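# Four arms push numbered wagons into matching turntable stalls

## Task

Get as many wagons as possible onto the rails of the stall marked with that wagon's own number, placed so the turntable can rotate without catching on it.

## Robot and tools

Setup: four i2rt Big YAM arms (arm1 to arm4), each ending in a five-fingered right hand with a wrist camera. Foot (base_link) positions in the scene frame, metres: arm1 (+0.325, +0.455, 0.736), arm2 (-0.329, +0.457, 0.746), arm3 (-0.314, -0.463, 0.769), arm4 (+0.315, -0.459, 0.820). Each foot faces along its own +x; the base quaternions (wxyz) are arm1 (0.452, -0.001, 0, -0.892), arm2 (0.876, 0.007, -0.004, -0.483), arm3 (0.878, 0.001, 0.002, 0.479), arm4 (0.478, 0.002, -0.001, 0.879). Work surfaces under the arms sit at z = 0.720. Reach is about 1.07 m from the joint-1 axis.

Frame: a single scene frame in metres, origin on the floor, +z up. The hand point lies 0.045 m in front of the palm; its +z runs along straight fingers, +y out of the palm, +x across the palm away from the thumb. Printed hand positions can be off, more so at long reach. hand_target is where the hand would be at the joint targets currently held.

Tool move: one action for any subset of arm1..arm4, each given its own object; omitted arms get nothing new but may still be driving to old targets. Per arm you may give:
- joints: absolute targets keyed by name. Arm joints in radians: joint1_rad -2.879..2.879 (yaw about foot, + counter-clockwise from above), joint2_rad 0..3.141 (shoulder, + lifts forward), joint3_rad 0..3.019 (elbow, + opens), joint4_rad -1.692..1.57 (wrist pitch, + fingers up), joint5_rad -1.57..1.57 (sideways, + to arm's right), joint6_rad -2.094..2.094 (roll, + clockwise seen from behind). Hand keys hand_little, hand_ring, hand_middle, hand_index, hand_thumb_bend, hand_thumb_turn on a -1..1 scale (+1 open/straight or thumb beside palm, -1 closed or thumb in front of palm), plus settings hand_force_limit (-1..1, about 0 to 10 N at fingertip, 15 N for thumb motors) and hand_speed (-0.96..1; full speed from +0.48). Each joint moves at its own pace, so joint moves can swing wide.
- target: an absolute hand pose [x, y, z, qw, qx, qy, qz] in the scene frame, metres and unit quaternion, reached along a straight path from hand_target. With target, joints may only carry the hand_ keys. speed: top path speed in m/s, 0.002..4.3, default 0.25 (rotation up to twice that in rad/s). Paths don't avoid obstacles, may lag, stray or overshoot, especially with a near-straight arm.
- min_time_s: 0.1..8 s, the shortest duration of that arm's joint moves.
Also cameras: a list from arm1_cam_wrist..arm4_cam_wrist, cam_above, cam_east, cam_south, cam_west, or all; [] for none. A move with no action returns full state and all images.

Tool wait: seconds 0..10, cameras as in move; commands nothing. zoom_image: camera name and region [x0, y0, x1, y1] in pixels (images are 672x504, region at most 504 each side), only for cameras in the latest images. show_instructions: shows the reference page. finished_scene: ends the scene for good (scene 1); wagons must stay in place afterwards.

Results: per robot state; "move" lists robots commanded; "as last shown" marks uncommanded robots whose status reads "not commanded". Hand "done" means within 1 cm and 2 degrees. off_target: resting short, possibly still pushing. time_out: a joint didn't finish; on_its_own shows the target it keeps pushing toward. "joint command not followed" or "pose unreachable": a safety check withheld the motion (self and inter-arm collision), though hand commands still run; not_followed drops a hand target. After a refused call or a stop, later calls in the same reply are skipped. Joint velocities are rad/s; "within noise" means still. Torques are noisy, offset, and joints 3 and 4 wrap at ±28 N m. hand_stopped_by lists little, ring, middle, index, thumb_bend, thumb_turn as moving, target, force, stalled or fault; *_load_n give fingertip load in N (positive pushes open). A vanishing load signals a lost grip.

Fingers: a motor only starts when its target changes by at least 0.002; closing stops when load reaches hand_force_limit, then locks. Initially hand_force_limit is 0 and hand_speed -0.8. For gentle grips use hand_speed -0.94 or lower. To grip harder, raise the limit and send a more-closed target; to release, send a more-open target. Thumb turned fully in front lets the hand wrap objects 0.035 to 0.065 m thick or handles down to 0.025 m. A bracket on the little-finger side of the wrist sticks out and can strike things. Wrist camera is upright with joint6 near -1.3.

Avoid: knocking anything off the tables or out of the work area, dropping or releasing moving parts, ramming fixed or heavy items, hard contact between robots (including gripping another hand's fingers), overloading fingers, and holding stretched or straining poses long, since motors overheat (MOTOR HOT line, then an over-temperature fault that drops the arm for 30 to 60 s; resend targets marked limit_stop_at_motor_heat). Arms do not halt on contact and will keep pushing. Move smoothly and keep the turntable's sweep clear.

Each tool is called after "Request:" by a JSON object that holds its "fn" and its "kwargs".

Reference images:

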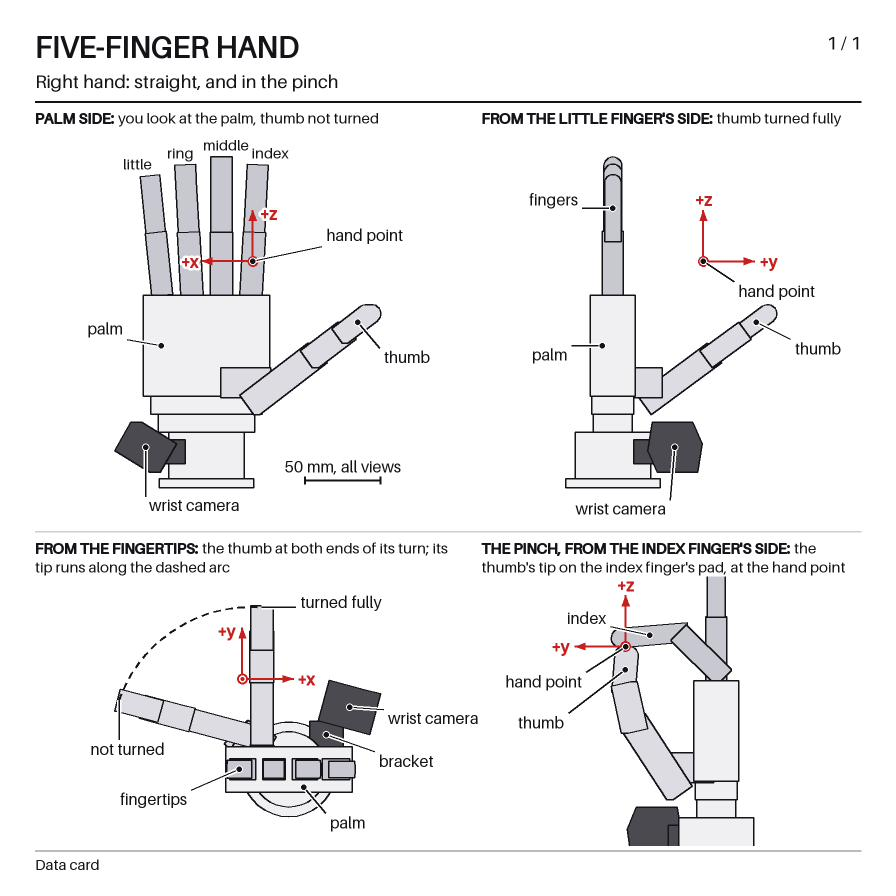

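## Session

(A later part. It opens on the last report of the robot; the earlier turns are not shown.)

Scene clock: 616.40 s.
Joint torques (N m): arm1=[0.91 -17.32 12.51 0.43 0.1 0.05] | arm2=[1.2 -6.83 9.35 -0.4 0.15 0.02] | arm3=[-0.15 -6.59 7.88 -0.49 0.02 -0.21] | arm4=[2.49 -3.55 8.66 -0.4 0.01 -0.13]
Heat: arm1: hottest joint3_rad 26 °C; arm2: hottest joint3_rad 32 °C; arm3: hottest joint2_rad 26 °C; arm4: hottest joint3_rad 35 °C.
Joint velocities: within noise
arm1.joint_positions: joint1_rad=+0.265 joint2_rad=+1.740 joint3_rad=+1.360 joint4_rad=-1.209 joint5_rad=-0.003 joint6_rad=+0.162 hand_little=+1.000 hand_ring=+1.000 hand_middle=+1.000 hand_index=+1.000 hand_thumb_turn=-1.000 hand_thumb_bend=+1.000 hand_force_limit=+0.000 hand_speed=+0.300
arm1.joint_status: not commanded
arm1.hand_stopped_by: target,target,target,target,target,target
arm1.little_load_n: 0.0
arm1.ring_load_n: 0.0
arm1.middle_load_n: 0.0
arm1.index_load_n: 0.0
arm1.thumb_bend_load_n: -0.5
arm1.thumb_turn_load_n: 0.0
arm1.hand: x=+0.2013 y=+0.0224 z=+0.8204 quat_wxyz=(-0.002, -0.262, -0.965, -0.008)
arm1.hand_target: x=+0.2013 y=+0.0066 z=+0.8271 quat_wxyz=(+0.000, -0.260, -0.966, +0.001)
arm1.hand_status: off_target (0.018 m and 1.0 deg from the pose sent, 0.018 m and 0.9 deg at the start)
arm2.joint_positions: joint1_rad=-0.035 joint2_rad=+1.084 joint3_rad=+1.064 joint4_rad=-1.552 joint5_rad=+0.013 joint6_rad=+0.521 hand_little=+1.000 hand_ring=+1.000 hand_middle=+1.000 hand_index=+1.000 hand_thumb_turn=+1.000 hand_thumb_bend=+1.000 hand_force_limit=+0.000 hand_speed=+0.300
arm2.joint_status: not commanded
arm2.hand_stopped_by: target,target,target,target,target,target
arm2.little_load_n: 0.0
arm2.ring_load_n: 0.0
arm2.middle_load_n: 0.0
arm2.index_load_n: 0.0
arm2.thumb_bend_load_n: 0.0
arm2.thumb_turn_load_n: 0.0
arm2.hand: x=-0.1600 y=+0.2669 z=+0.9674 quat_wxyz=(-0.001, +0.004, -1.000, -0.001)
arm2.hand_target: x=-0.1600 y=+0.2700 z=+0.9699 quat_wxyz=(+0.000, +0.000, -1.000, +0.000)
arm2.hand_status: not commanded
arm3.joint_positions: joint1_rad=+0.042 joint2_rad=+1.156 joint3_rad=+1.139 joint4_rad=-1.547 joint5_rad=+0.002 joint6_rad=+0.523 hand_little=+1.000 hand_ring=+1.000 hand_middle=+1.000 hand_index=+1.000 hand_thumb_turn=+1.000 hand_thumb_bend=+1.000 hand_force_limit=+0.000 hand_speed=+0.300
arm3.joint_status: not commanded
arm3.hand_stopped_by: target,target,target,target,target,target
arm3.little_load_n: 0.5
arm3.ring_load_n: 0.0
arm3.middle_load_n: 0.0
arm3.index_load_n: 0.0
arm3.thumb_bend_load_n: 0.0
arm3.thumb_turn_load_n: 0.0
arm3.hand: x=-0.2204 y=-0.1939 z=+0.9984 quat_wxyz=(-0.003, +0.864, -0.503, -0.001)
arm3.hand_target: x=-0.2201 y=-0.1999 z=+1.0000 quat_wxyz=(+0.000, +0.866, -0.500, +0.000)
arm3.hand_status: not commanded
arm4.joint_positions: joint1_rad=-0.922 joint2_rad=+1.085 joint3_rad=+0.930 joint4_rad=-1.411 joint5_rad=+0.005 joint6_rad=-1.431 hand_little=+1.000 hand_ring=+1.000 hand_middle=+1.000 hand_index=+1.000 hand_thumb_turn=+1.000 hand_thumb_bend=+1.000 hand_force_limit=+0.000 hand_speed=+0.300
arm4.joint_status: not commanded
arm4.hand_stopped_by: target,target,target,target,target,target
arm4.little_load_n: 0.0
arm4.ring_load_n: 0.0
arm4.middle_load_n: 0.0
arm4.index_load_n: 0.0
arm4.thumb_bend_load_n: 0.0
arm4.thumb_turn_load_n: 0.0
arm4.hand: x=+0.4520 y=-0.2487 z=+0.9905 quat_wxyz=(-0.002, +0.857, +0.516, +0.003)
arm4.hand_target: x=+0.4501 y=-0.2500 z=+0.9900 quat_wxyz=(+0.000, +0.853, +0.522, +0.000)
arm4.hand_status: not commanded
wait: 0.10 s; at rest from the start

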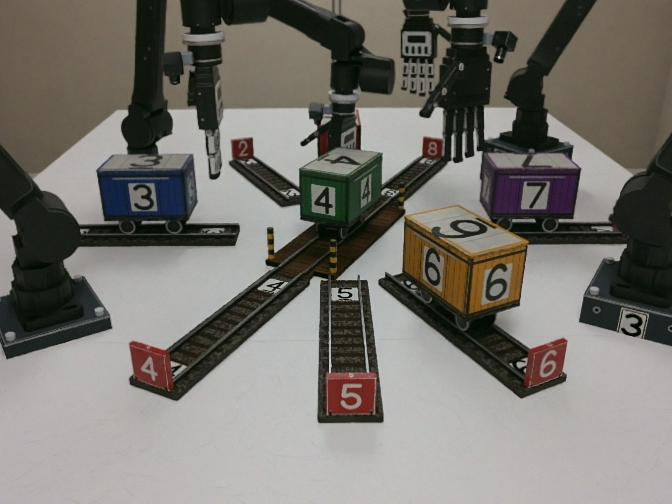

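Request:
{"fn": "move", "kwargs": {"arm1": {"target": [0.214, 0.049, 0.830, 0, 0.2588, 0.9659, 0], "speed": 0.12}}}

Request:
{"fn": "move", "kwargs": {"arm1": {"target": [0.214, 0.055, 0.99, 0, 0.2588, 0.9659, 0], "speed": 0.25}}}

Request:
{"fn": "move", "kwargs": {"arm1": {"target": [0.25, 0.22, 0.99, 0, 0, 1, 0], "speed": 0.3}, "arm2": {"target": [0.03, 0.02, 0.97, 0, -0.5150, 0.8572, 0], "speed": 0.3}, "cameras": ["cam_above", "arm2_cam_wrist", "cam_west"]}}

Scene clock: 620.33 s.
Joint torques (N m): arm1=[0.44 -17.9 7.91 1.31 0.11 -0.04] | arm2=[1.2 -6.65 9.31 -0.38 0.14 0.03] | arm3=[-0.15 -6.59 7.88 -0.47 0.02 -0.22] | arm4=[2.32 -3.31 8.66 -0.36 0.02 -0.11]
Heat: arm1: hottest joint3_rad 26 °C; arm2: hottest joint3_rad 32 °C; arm3: hottest joint2_rad 26 °C; arm4: hottest joint3_rad 35 °C.
move: arm1 done
Joint velocities: within noise
arm1.joint_positions: joint1_rad=+0.265 joint2_rad=+1.653 joint3_rad=+1.273 joint4_rad=-1.205 joint5_rad=-0.003 joint6_rad=+0.162 hand_little=+1.000 hand_ring=+1.000 hand_middle=+1.000 hand_index=+1.000 hand_thumb_turn=-1.000 hand_thumb_bend=+1.000 hand_force_limit=+0.000 hand_speed=+0.300
arm1.joint_status: not commanded
arm1.hand_stopped_by: target,target,target,target,target,target
arm1.little_load_n: 0.0
arm1.ring_load_n: 0.0
arm1.middle_load_n: 0.0
arm1.index_load_n: 0.0
arm1.thumb_bend_load_n: 0.0
arm1.thumb_turn_load_n: 0.0
arm1.hand: x=+0.2123 y=+0.0510 z=+0.8300 quat_wxyz=(-0.001, -0.262, -0.965, -0.006)
arm1.hand_target: x=+0.2140 y=+0.0490 z=+0.8301 quat_wxyz=(+0.000, -0.259, -0.966, +0.000)
arm1.hand_status: done (0.003 m and 0.8 deg from the pose sent, 0.031 m and 1.1 deg at the start)
arm2, arm3, arm4: as last shown
arm3.little_load_n: 0.0
arm3.thumb_bend_load_n: -0.5
arm4.little_load_n: -0.5
pictures: none

Scene clock: 621.63 s.
Joint torques (N m): arm1=[0.03 -15.79 12.04 0.4 0.11 -0.09] | arm2=[1.14 -7 9.32 -0.42 0.16 0.03] | arm3=[-0.15 -6.53 7.88 -0.47 0.02 -0.22] | arm4=[2.49 -3.31 8.69 -0.46 0.02 -0.12]
Heat: arm1: hottest joint3_rad 26 °C; arm2: hottest joint3_rad 32 °C; arm3: hottest joint2_rad 26 °C; arm4: hottest joint3_rad 35 °C.
move: arm1 off_target
Joint velocities: within noise
arm1.joint_positions: joint1_rad=+0.265 joint2_rad=+1.555 joint3_rad=+1.558 joint4_rad=-1.591 joint5_rad=-0.003 joint6_rad=+0.162 hand_little=+1.000 hand_ring=+1.000 hand_middle=+1.000 hand_index=+1.000 hand_thumb_turn=-1.000 hand_thumb_bend=+1.000 hand_force_limit=+0.000 hand_speed=+0.300
arm1.joint_status: not commanded
arm1.hand_stopped_by: target,target,target,target,target,target
arm1.little_load_n: 0.0
arm1.ring_load_n: 0.0
arm1.middle_load_n: 0.0
arm1.index_load_n: 0.0
arm1.thumb_bend_load_n: 0.0
arm1.thumb_turn_load_n: 0.0
arm1.hand: x=+0.2163 y=+0.0608 z=+0.9809 quat_wxyz=(-0.002, -0.262, -0.965, -0.008)
arm1.hand_target: x=+0.2141 y=+0.0552 z=+0.9900 quat_wxyz=(+0.000, -0.259, -0.966, +0.000)
arm1.hand_status: off_target (0.011 m and 1.0 deg from the pose sent, 0.160 m and 0.8 deg at the start)
arm2, arm3, arm4: as last shown
arm2.middle_load_n: 0.5
arm3.thumb_bend_load_n: 0.0
arm4.little_load_n: 0.0
pictures: none

Scene clock: 624.30 s.
Joint torques (N m): arm1=[0.97 -9.29 8.46 0.54 0.12 -0.11] | arm2=[1.38 -17.61 12.7 -0.47 0.07 -0.19] | arm3=[-0.15 -6.59 7.88 -0.49 0.02 -0.22] | arm4=[2.73 -3.43 8.66 -0.4 0.02 -0.12]
Heat: arm1: hottest joint3_rad 26 °C; arm2: hottest joint3_rad 32 °C; arm3: hottest joint2_rad 26 °C; arm4: hottest joint3_rad 35 °C.
move: arm1 done; arm2 off_target
Joint velocities: within noise
arm1.joint_positions: joint1_rad=+0.277 joint2_rad=+1.162 joint3_rad=+1.209 joint4_rad=-1.607 joint5_rad=-0.003 joint6_rad=-0.336 hand_little=+1.000 hand_ring=+1.000 hand_middle=+1.000 hand_index=+1.000 hand_thumb_turn=-1.000 hand_thumb_bend=+1.000 hand_force_limit=+0.000 hand_speed=+0.300
arm1.joint_status: not commanded
arm1.hand_stopped_by: target,target,target,target,target,target
arm1.little_load_n: 0.0
arm1.ring_load_n: 0.0
arm1.middle_load_n: 0.0
arm1.index_load_n: 0.0
arm1.thumb_bend_load_n: 0.0
arm1.thumb_turn_load_n: 0.0
arm1.hand: x=+0.2462 y=+0.2162 z=+0.9907 quat_wxyz=(+0.001, -0.010, -1.000, +0.006)
arm1.hand_target: x=+0.2499 y=+0.2200 z=+0.9900 quat_wxyz=(+0.000, +0.000, -1.000, +0.000)
arm1.hand_status: done (0.005 m and 1.4 deg from the pose sent, 0.163 m and 30.4 deg at the start)
arm2.joint_positions: joint1_rad=+0.121 joint2_rad=+2.036 joint3_rad=+2.139 joint4_rad=-1.696 joint5_rad=+0.016 joint6_rad=-0.376 hand_little=+1.000 hand_ring=+1.000 hand_middle=+1.000 hand_index=+1.000 hand_thumb_turn=+1.000 hand_thumb_bend=+1.000 hand_force_limit=+0.000 hand_speed=+0.300
arm2.joint_status: not commanded
arm2.hand_stopped_by: target,target,target,target,target,target
arm2.little_load_n: 0.0
arm2.ring_load_n: -0.5
arm2.middle_load_n: 0.0
arm2.index_load_n: 0.0
arm2.thumb_bend_load_n: -0.5
arm2.thumb_turn_load_n: 0.0
arm2.hand: x=+0.0235 y=+0.0236 z=+0.9585 quat_wxyz=(+0.001, +0.506, -0.863, -0.009)
arm2.hand_target: x=+0.0298 y=+0.0205 z=+0.9698 quat_wxyz=(-0.001, +0.515, -0.857, +0.004)
arm2.hand_status: off_target (0.014 m and 1.7 deg from the pose sent, 0.312 m and 61.6 deg at the start; a joint's target at an end of its range on 22 of 80 steps)
arm3, arm4: as last shown
arm3.little_load_n: -0.5
arm3.index_load_n: 0.5
pictures: arm2_cam_wrist, cam_above, cam_west
arm2_cam_wrist: T_world_to_cam=[[-0.95894, 0.28336, 0.01161, 0.00975], [0.25783, 0.85401, 0.45188, -0.44644], [0.11813, 0.43632, -0.89201, 0.95566]] pos_world=[0.01156, -0.03846, 1.05407]

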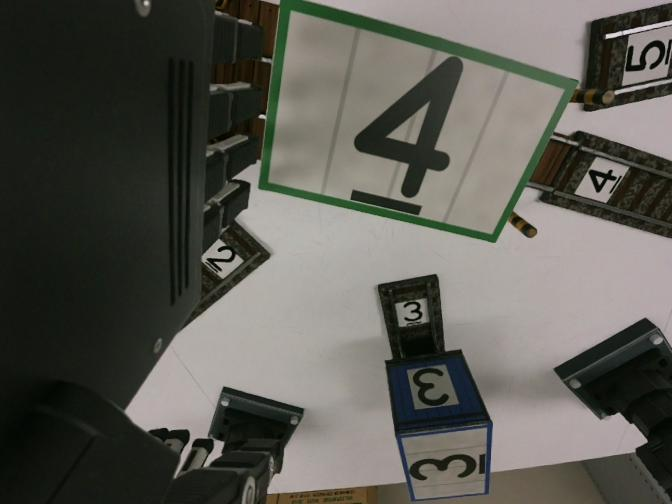

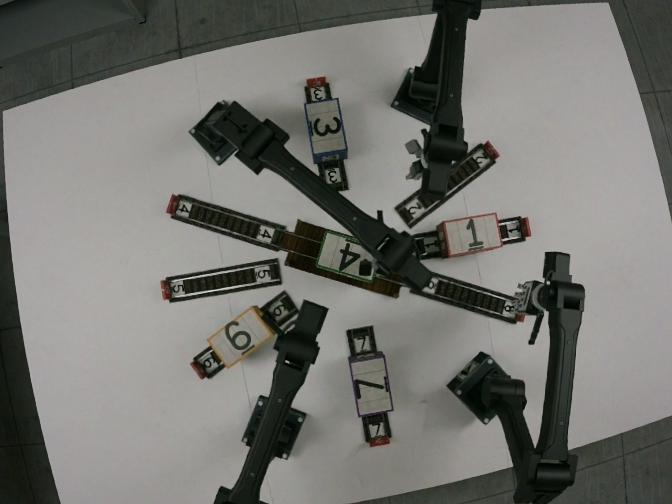

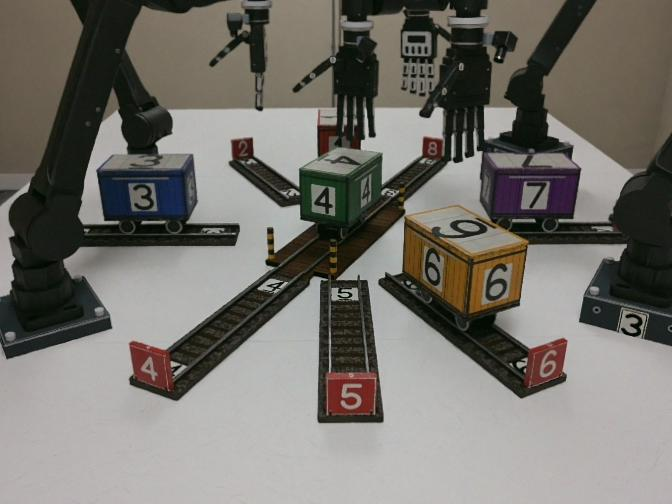

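Request:
{"fn": "move", "kwargs": {"arm2": {"target": [0.036, -0.011, 0.965, 0, -0.5075, 0.8616, 0], "speed": 0.2}, "cameras": ["arm2_cam_wrist"]}}

Scene clock: 627.83 s.
Joint torques (N m): arm1=[0.97 -9.29 8.46 0.53 0.12 -0.12] | arm2=[0.15 -17.49 12.71 -0.31 0.06 -0.24] | arm3=[-0.15 -6.59 7.87 -0.49 0.02 -0.22] | arm4=[2.26 -3.37 8.72 -0.4 0.01 -0.13]
Heat: arm1: hottest joint3_rad 26 °C; arm2: hottest joint3_rad 32 °C; arm3: hottest joint2_rad 26 °C; arm4: hottest joint3_rad 35 °C.
move: arm2 off_target
Joint velocities: within noise
arm1, arm3, arm4: as last shown
arm1.hand_target: x=+0.2499 y=+0.2199 z=+0.9900 quat_wxyz=(+0.000, +0.000, -1.000, +0.000)
arm2.joint_positions: joint1_rad=+0.111 joint2_rad=+2.096 joint3_rad=+2.242 joint4_rad=-1.697 joint5_rad=+0.016 joint6_rad=-0.384 hand_little=+1.000 hand_ring=+1.000 hand_middle=+1.000 hand_index=+1.000 hand_thumb_turn=+1.000 hand_thumb_bend=+1.000 hand_force_limit=+0.000 hand_speed=+0.300
arm2.joint_status: not commanded
arm2.hand_stopped_by: target,target,target,target,target,target
arm2.little_load_n: 0.0
arm2.ring_load_n: 0.0
arm2.middle_load_n: 0.0
arm2.index_load_n: 0.0
arm2.thumb_bend_load_n: 0.0
arm2.thumb_turn_load_n: 0.0
arm2.hand: x=+0.0357 y=-0.0013 z=+0.9578 quat_wxyz=(-0.002, +0.505, -0.863, +0.011)
arm2.hand_target: x=+0.0356 y=-0.0104 z=+0.9646 quat_wxyz=(-0.003, +0.507, -0.862, +0.021)
arm2.hand_status: off_target (0.012 m and 1.3 deg from the pose sent, 0.037 m and 1.1 deg at the start; a joint's target at an end of its range on 29 of 30 steps)
arm3.index_load_n: 0.0
arm2_cam_wrist: T_world_to_cam=[[-0.95808, 0.28561, -0.02256, 0.06121], [0.24849, 0.86757, 0.43078, -0.40733], [0.14261, 0.40712, -0.90217, 0.97335]] pos_world=[0.02105, -0.06036, 1.05498]

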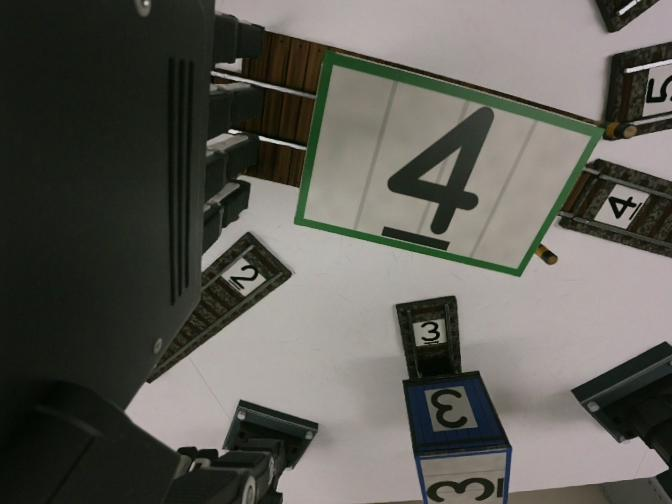

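Request:
{"fn": "move", "kwargs": {"arm2": {"target": [0.036, -0.006, 0.886, 0, -0.5075, 0.8616, 0], "speed": 0.15}, "cameras": ["arm2_cam_wrist", "cam_south"]}}

Scene clock: 630.13 s.
Joint torques (N m): arm1=[0.97 -9.29 8.44 0.54 0.12 -0.12] | arm2=[0.21 -18.02 9.65 0.28 0.06 -0.21] | arm3=[-0.15 -6.53 7.88 -0.49 0.02 -0.22] | arm4=[2.61 -3.08 8.73 -0.38 0.01 -0.13]
Heat: arm1: hottest joint3_rad 26 °C; arm2: hottest joint3_rad 32 °C; arm3: hottest joint2_rad 26 °C; arm4: hottest joint3_rad 35 °C.
move: arm2 done
Joint velocities: within noise
arm1, arm3, arm4: as last shown
arm1.thumb_bend_load_n: -0.5
arm2.joint_positions: joint1_rad=+0.111 joint2_rad=+2.107 joint3_rad=+2.078 joint4_rad=-1.551 joint5_rad=+0.016 joint6_rad=-0.385 hand_little=+1.000 hand_ring=+1.000 hand_middle=+1.000 hand_index=+1.000 hand_thumb_turn=+1.000 hand_thumb_bend=+1.000 hand_force_limit=+0.000 hand_speed=+0.300
arm2.joint_status: not commanded
arm2.hand_stopped_by: target,target,target,target,target,target
arm2.little_load_n: 0.0
arm2.ring_load_n: 0.0
arm2.middle_load_n: 0.0
arm2.index_load_n: 0.0
arm2.thumb_bend_load_n: 0.0
arm2.thumb_turn_load_n: 0.0
arm2.hand: x=+0.0363 y=-0.0004 z=+0.8900 quat_wxyz=(+0.000, +0.505, -0.863, -0.003)
arm2.hand_target: x=+0.0360 y=-0.0059 z=+0.8862 quat_wxyz=(+0.000, +0.508, -0.862, +0.000)
arm2.hand_status: done (0.007 m and 0.5 deg from the pose sent, 0.072 m and 1.3 deg at the start)
arm2_cam_wrist: T_world_to_cam=[[-0.95852, 0.28504, 0.00161, 0.03855], [0.25583, 0.85776, 0.44587, -0.39285], [0.12571, 0.42778, -0.8951, 0.90595]] pos_world=[0.02356, -0.06157, 0.98601]

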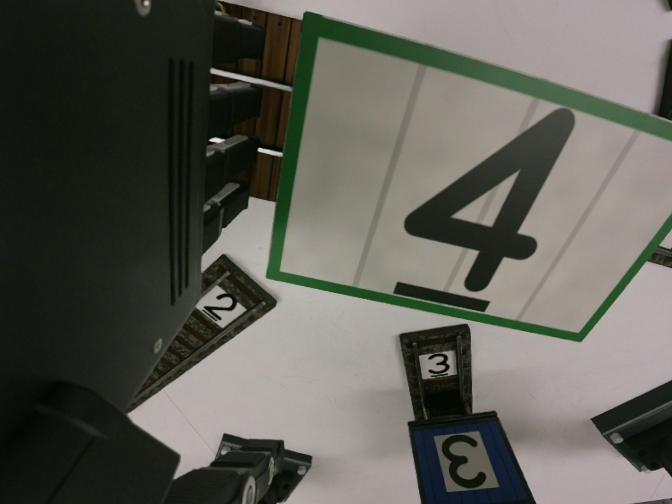

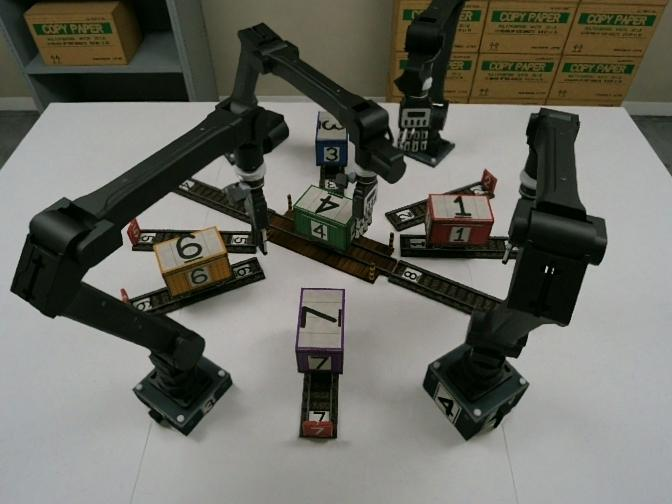

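Request:
{"fn": "move", "kwargs": {"arm2": {"target": [-0.143, 0.097, 0.879, 0, -0.5075, 0.8616, 0], "speed": 0.08}, "cameras": ["arm2_cam_wrist", "cam_above", "cam_west"]}}

Scene clock: 634.87 s.
Joint torques (N m): arm1=[0.97 -9.29 8.46 0.53 0.12 -0.12] | arm2=[0.21 -13.39 8.91 0.21 0.08 -0.26] | arm3=[-0.15 -6.53 7.88 -0.49 0.02 -0.22] | arm4=[2.61 -3.37 8.72 -0.35 0.01 -0.13]
Heat: arm1: hottest joint3_rad 26 °C; arm2: hottest joint3_rad 32 °C; arm3: hottest joint2_rad 26 °C; arm4: hottest joint3_rad 35 °C.
move: arm2 done
Joint velocities: within noise
arm1, arm3, arm4: as last shown
arm1.ring_load_n: 0.5
arm1.thumb_bend_load_n: 0.0
arm2.joint_positions: joint1_rad=-0.050 joint2_rad=+1.621 joint3_rad=+1.332 joint4_rad=-1.302 joint5_rad=+0.016 joint6_rad=-0.544 hand_little=+1.000 hand_ring=+1.000 hand_middle=+1.000 hand_index=+1.000 hand_thumb_turn=+1.000 hand_thumb_bend=+1.000 hand_force_limit=+0.000 hand_speed=+0.300
arm2.joint_status: not commanded
arm2.hand_stopped_by: target,target,target,target,target,target
arm2.little_load_n: 0.0
arm2.ring_load_n: 0.0
arm2.middle_load_n: 0.0
arm2.index_load_n: 0.0
arm2.thumb_bend_load_n: 0.0
arm2.thumb_turn_load_n: 0.0
arm2.hand: x=-0.1409 y=+0.1015 z=+0.8755 quat_wxyz=(+0.000, +0.504, -0.863, -0.010)
arm2.hand_target: x=-0.1430 y=+0.0971 z=+0.8790 quat_wxyz=(+0.000, +0.507, -0.862, +0.000)
arm2.hand_status: done (0.006 m and 1.3 deg from the pose sent, 0.204 m and 0.5 deg at the start)
arm3.little_load_n: 0.0
arm3.ring_load_n: 0.5
arm2_cam_wrist: T_world_to_cam=[[-0.95809, 0.28628, 0.01063, -0.16834], [0.25954, 0.85168, 0.45529, -0.43554], [0.12128, 0.43896, -0.89028, 0.86567]] pos_world=[-0.15324, 0.03913, 0.97077]

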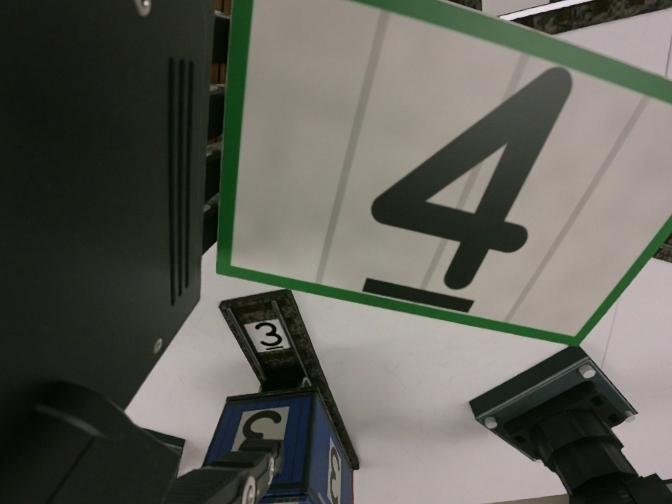

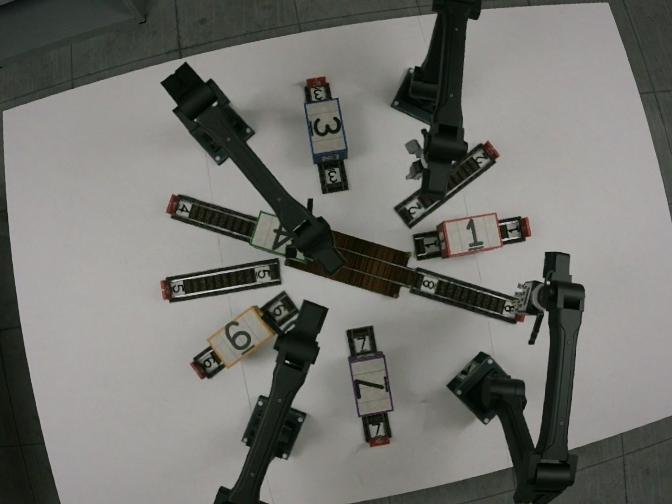

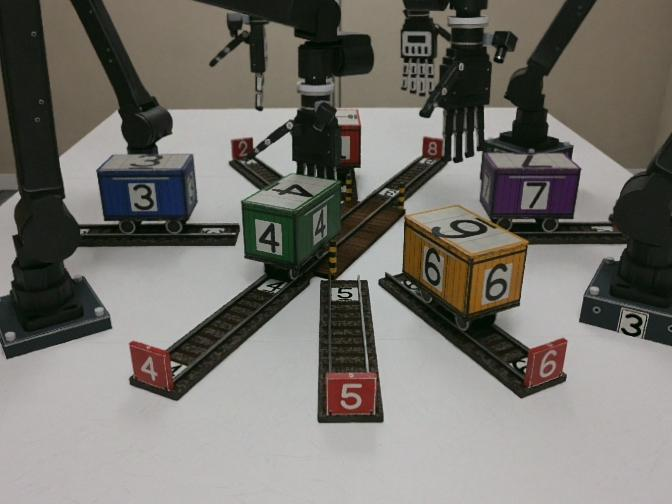

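Request:
{"fn": "move", "kwargs": {"arm2": {"target": [-0.302, 0.183, 0.881, 0, -0.5075, 0.8616, 0], "speed": 0.08}, "cameras": ["arm2_cam_wrist", "cam_above", "cam_west"]}}

Scene clock: 638.30 s.
Joint torques (N m): arm1=[0.91 -9.29 8.46 0.53 0.12 -0.12] | arm2=[0.03 -8.47 8.98 -0.18 0.06 -0.24] | arm3=[-0.09 -6.53 7.87 -0.49 0.02 -0.21] | arm4=[2.37 -3.08 8.58 -0.4 0.02 -0.12]
Heat: arm1: hottest joint3_rad 26 °C; arm2: hottest joint3_rad 31 °C; arm3: hottest joint2_rad 26 °C; arm4: hottest joint3_rad 35 °C.
move: arm2 done
Joint velocities: within noise
arm1, arm3, arm4: as last shown
arm1.ring_load_n: 0.0
arm2.joint_positions: joint1_rad=-0.346 joint2_rad=+1.259 joint3_rad=+0.968 joint4_rad=-1.280 joint5_rad=+0.017 joint6_rad=-0.839 hand_little=+1.000 hand_ring=+1.000 hand_middle=+1.000 hand_index=+1.000 hand_thumb_turn=+1.000 hand_thumb_bend=+1.000 hand_force_limit=+0.000 hand_speed=+0.300
arm2.joint_status: not commanded
arm2.hand_stopped_by: target,target,target,target,target,target
arm2.little_load_n: 0.0
arm2.ring_load_n: 0.0
arm2.middle_load_n: 0.0
arm2.index_load_n: 0.0
arm2.thumb_bend_load_n: 0.0
arm2.thumb_turn_load_n: 0.0
arm2.hand: x=-0.2993 y=+0.1835 z=+0.8784 quat_wxyz=(-0.001, +0.504, -0.864, -0.003)
arm2.hand_target: x=-0.3020 y=+0.1830 z=+0.8810 quat_wxyz=(+0.000, +0.507, -0.862, +0.000)
arm2.hand_status: done (0.004 m and 0.6 deg from the pose sent, 0.181 m and 1.3 deg at the start)
arm3.ring_load_n: 0.0
arm3.thumb_bend_load_n: -0.5
arm2_cam_wrist: T_world_to_cam=[[-0.95794, 0.28697, -0.00038, -0.33401], [0.25659, 0.85713, 0.44665, -0.45981], [0.1285, 0.42776, -0.89471, 0.85968]] pos_world=[-0.31244, 0.12223, 0.97441]

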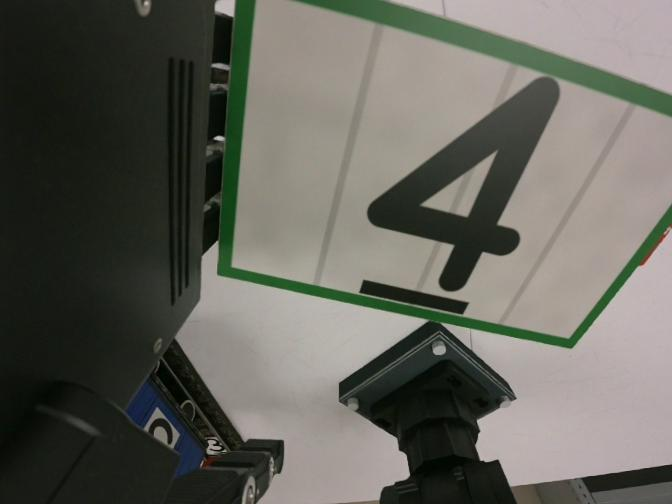

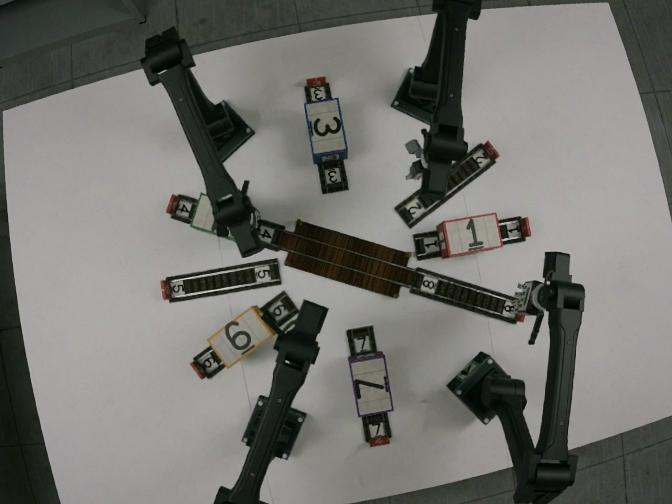

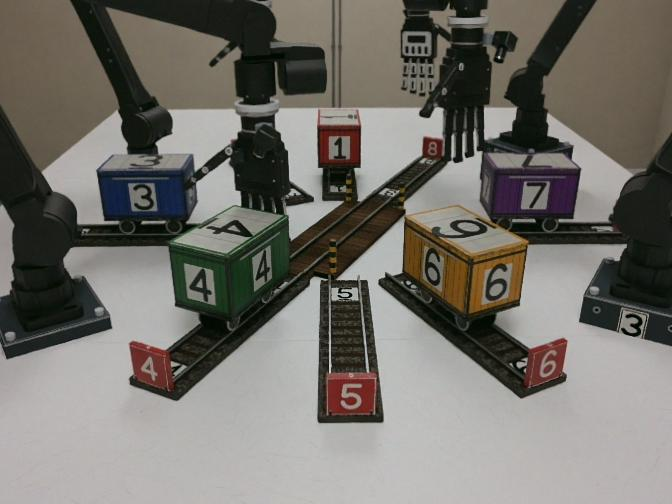

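Request:
{"fn": "move", "kwargs": {"arm2": {"target": [-0.276, 0.168, 0.886, 0, -0.5075, 0.8616, 0], "speed": 0.12}}}

Request:
{"fn": "move", "kwargs": {"arm2": {"target": [-0.270, 0.165, 0.98, 0, -0.5075, 0.8616, 0], "speed": 0.25}, "cameras": ["all"]}}

Request:
{"fn": "zoom_image", "kwargs": {"camera": "cam_above", "region": [150, 60, 550, 460]}}

Request:
{"fn": "zoom_image", "kwargs": {"camera": "cam_east", "region": [40, 90, 620, 450]}}

Scene clock: 640.37 s.
Joint torques (N m): arm1=[0.97 -9.29 8.46 0.54 0.12 -0.12] | arm2=[1.44 -8.18 12.3 -0.47 0.04 0] | arm3=[-0.09 -6.59 7.87 -0.49 0.02 -0.22] | arm4=[2.67 -3.19 8.59 -0.36 0.01 -0.13]
Heat: arm1: hottest joint3_rad 26 °C; arm2: hottest joint3_rad 31 °C; arm3: hottest joint2_rad 26 °C; arm4: hottest joint3_rad 35 °C.
move: arm2 off_target
Joint velocities: within noise
arm1: as last shown
arm2.joint_positions: joint1_rad=-0.297 joint2_rad=+1.296 joint3_rad=+0.990 joint4_rad=-1.281 joint5_rad=+0.017 joint6_rad=-0.807 hand_little=+1.000 hand_ring=+1.000 hand_middle=+1.000 hand_index=+1.000 hand_thumb_turn=+1.000 hand_thumb_bend=+1.000 hand_force_limit=+0.000 hand_speed=+0.300
arm2.joint_status: not commanded
arm2.hand_stopped_by: target,target,target,target,target,target
arm2.little_load_n: 0.0
arm2.ring_load_n: 0.0
arm2.middle_load_n: 0.0
arm2.index_load_n: 0.0
arm2.thumb_bend_load_n: 0.0
arm2.thumb_turn_load_n: 0.0
arm2.hand: x=-0.2819 y=+0.1787 z=+0.8758 quat_wxyz=(-0.002, +0.511, -0.859, -0.010)
arm2.hand_target: x=-0.2761 y=+0.1683 z=+0.8859 quat_wxyz=(+0.000, +0.508, -0.862, +0.000)
arm2.hand_status: off_target (0.016 m and 1.3 deg from the pose sent, 0.029 m and 0.6 deg at the start)
arm3.joint_positions: joint1_rad=+0.042 joint2_rad=+1.156 joint3_rad=+1.139 joint4_rad=-1.547 joint5_rad=+0.002 joint6_rad=+0.523 hand_little=+1.000 hand_ring=+1.000 hand_middle=+1.000 hand_index=+1.000 hand_thumb_turn=+1.000 hand_thumb_bend=+1.000 hand_force_limit=+0.000 hand_speed=+0.300
arm3.joint_status: not commanded
arm3.hand_stopped_by: target,target,target,target,target,target
arm3.little_load_n: 0.0
arm3.ring_load_n: 0.0
arm3.middle_load_n: 0.0
arm3.index_load_n: 0.0
arm3.thumb_bend_load_n: 0.0
arm3.thumb_turn_load_n: 0.0
arm3.hand: x=-0.2204 y=-0.1939 z=+0.9984 quat_wxyz=(-0.003, +0.864, -0.503, -0.001)
arm3.hand_target: x=-0.2201 y=-0.1999 z=+1.0000 quat_wxyz=(+0.000, +0.866, -0.500, +0.000)
arm3.hand_status: not commanded
arm4.joint_positions: joint1_rad=-0.922 joint2_rad=+1.085 joint3_rad=+0.930 joint4_rad=-1.411 joint5_rad=+0.005 joint6_rad=-1.431 hand_little=+1.000 hand_ring=+1.000 hand_middle=+1.000 hand_index=+1.000 hand_thumb_turn=+1.000 hand_thumb_bend=+1.000 hand_force_limit=+0.000 hand_speed=+0.300
arm4.joint_status: not commanded
arm4.hand_stopped_by: target,target,target,target,target,target
arm4.little_load_n: 0.0
arm4.ring_load_n: 0.0
arm4.middle_load_n: 0.0
arm4.index_load_n: 0.0
arm4.thumb_bend_load_n: 0.0
arm4.thumb_turn_load_n: 0.0
arm4.hand: x=+0.4520 y=-0.2487 z=+0.9905 quat_wxyz=(-0.002, +0.857, +0.516, +0.003)
arm4.hand_target: x=+0.4501 y=-0.2500 z=+0.9900 quat_wxyz=(+0.000, +0.853, +0.522, +0.000)
arm4.hand_status: not commanded
pictures: none

Scene clock: 641.40 s.
Joint torques (N m): arm1=[0.91 -9.29 8.44 0.54 0.12 -0.12] | arm2=[1.26 -8.23 11.74 -0.42 0.03 0.04] | arm3=[-0.09 -6.53 7.88 -0.49 0.02 -0.22] | arm4=[2.55 -3.19 8.72 -0.38 0.02 -0.12]
Heat: arm1: hottest joint3_rad 26 °C; arm2: hottest joint3_rad 31 °C; arm3: hottest joint2_rad 26 °C; arm4: hottest joint3_rad 35 °C.
move: arm2 off_target
Joint velocities: within noise
arm1, arm3, arm4: as last shown
arm2.joint_positions: joint1_rad=-0.282 joint2_rad=+1.274 joint3_rad=+1.226 joint4_rad=-1.534 joint5_rad=+0.017 joint6_rad=-0.788 hand_little=+1.000 hand_ring=+1.000 hand_middle=+1.000 hand_index=+1.000 hand_thumb_turn=+1.000 hand_thumb_bend=+1.000 hand_force_limit=+0.000 hand_speed=+0.300
arm2.joint_status: not commanded
arm2.hand_stopped_by: target,target,target,target,target,target
arm2.little_load_n: 0.0
arm2.ring_load_n: -0.5
arm2.middle_load_n: 0.0
arm2.index_load_n: 0.0
arm2.thumb_bend_load_n: 0.0
arm2.thumb_turn_load_n: 0.0
arm2.hand: x=-0.2753 y=+0.1693 z=+0.9715 quat_wxyz=(-0.002, +0.510, -0.860, -0.007)
arm2.hand_target: x=-0.2702 y=+0.1652 z=+0.9799 quat_wxyz=(+0.000, +0.508, -0.862, +0.000)
arm2.hand_status: off_target (0.011 m and 0.9 deg from the pose sent, 0.106 m and 1.3 deg at the start)
arm3.thumb_bend_load_n: -0.5
pictures: arm1_cam_wrist, arm2_cam_wrist, arm3_cam_wrist, arm4_cam_wrist, cam_above, cam_east, cam_south, cam_west
arm1_cam_wrist: T_world_to_cam=[[-0.24999, 0.96822, 0.00758, -0.15942], [0.85179, 0.21619, 0.4772, -0.72641], [0.46039, 0.12575, -0.87876, 0.84108]] pos_world=[0.19167, 0.20563, 1.08696]
arm2_cam_wrist: T_world_to_cam=[[-0.96162, 0.27436, 0.00427, -0.31025], [0.24641, 0.8566, 0.45334, -0.50469], [0.12072, 0.43699, -0.89133, 0.9389]] pos_world=[-0.28732, 0.10715, 1.06699]
arm3_cam_wrist: T_world_to_cam=[[-0.68853, -0.72438, 0.03461, -0.33668], [-0.63435, 0.6247, 0.45536, -0.46868], [-0.35147, 0.29158, -0.88963, 0.97979]] pos_world=[-0.18475, -0.23679, 1.09672]
arm4_cam_wrist: T_world_to_cam=[[0.9691, -0.2457, 0.02176, -0.52109], [-0.22354, -0.83754, 0.49856, -0.60303], [-0.10427, -0.48802, -0.86658, 0.90032]] pos_world=[0.46407, -0.19371, 1.09219]

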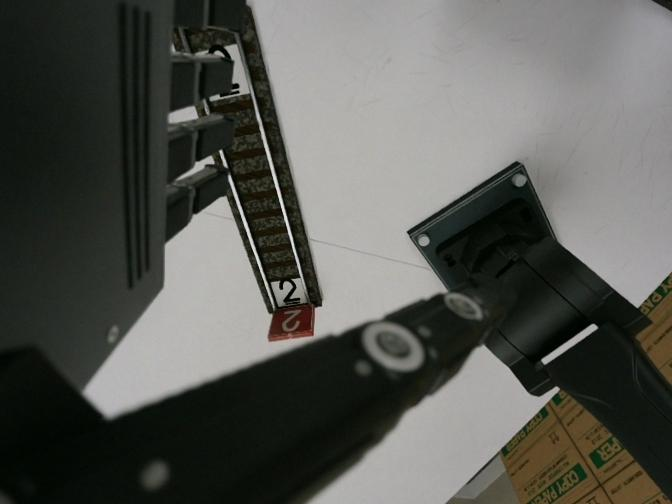

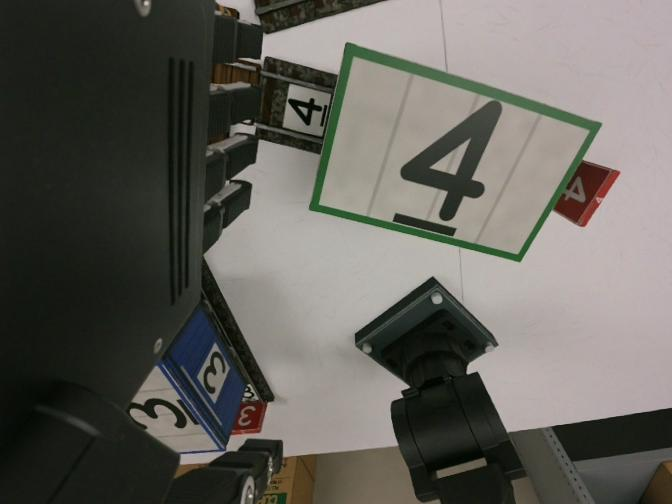

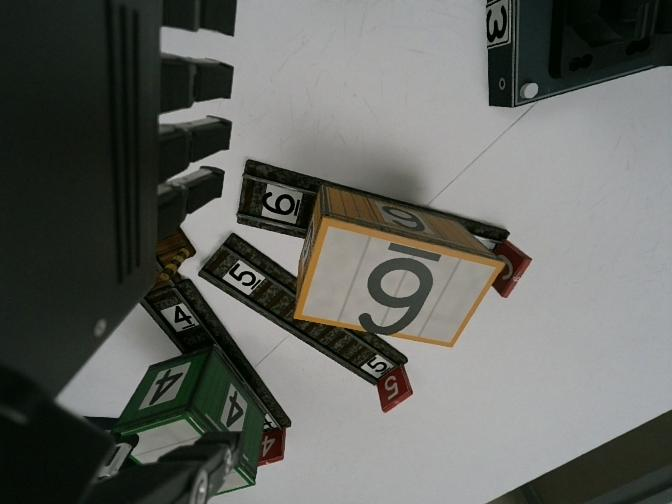

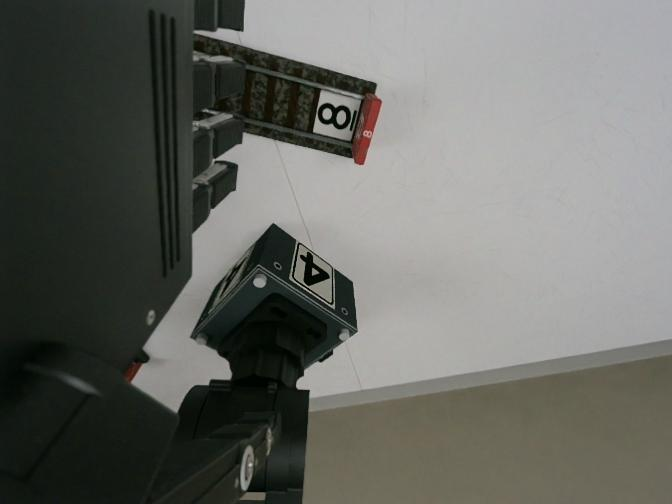

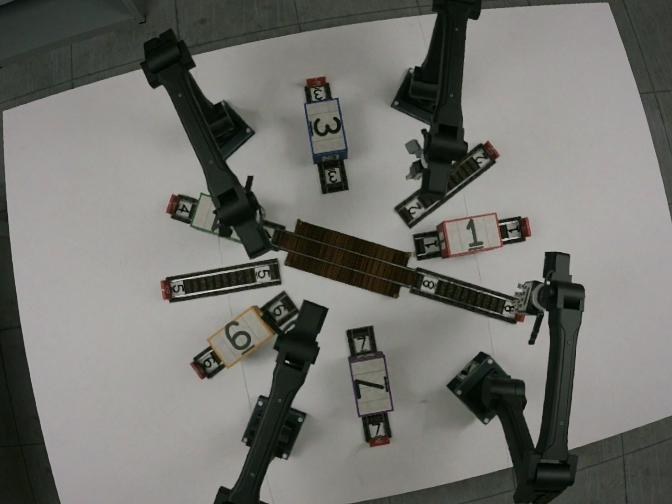

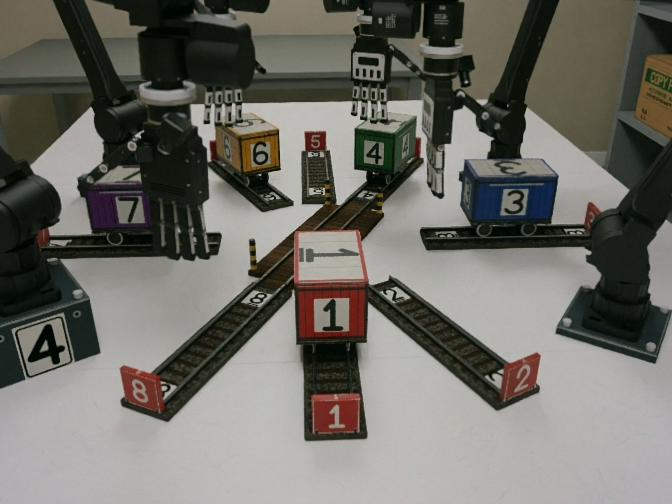

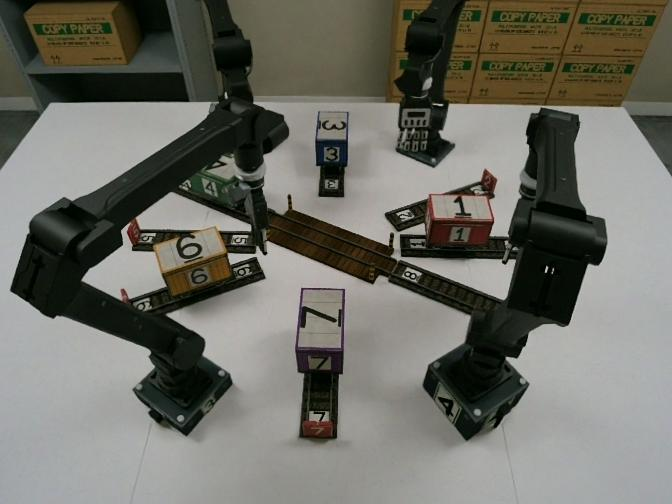

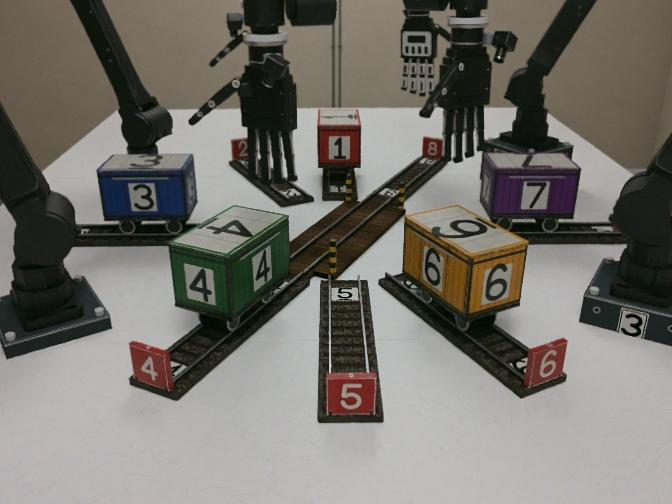

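Scaled by 1.260 from the camera's image (finer frame: 960x720).

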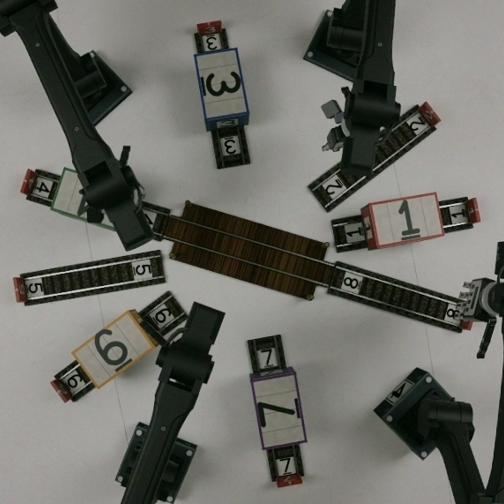

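Region (40, 90, 620, 450) is 580x360 pixels. A region can be at most 504 by 504 pixels.

Request:
{"fn": "finished_scene", "kwargs": {}}

The scene is finished: the task was done.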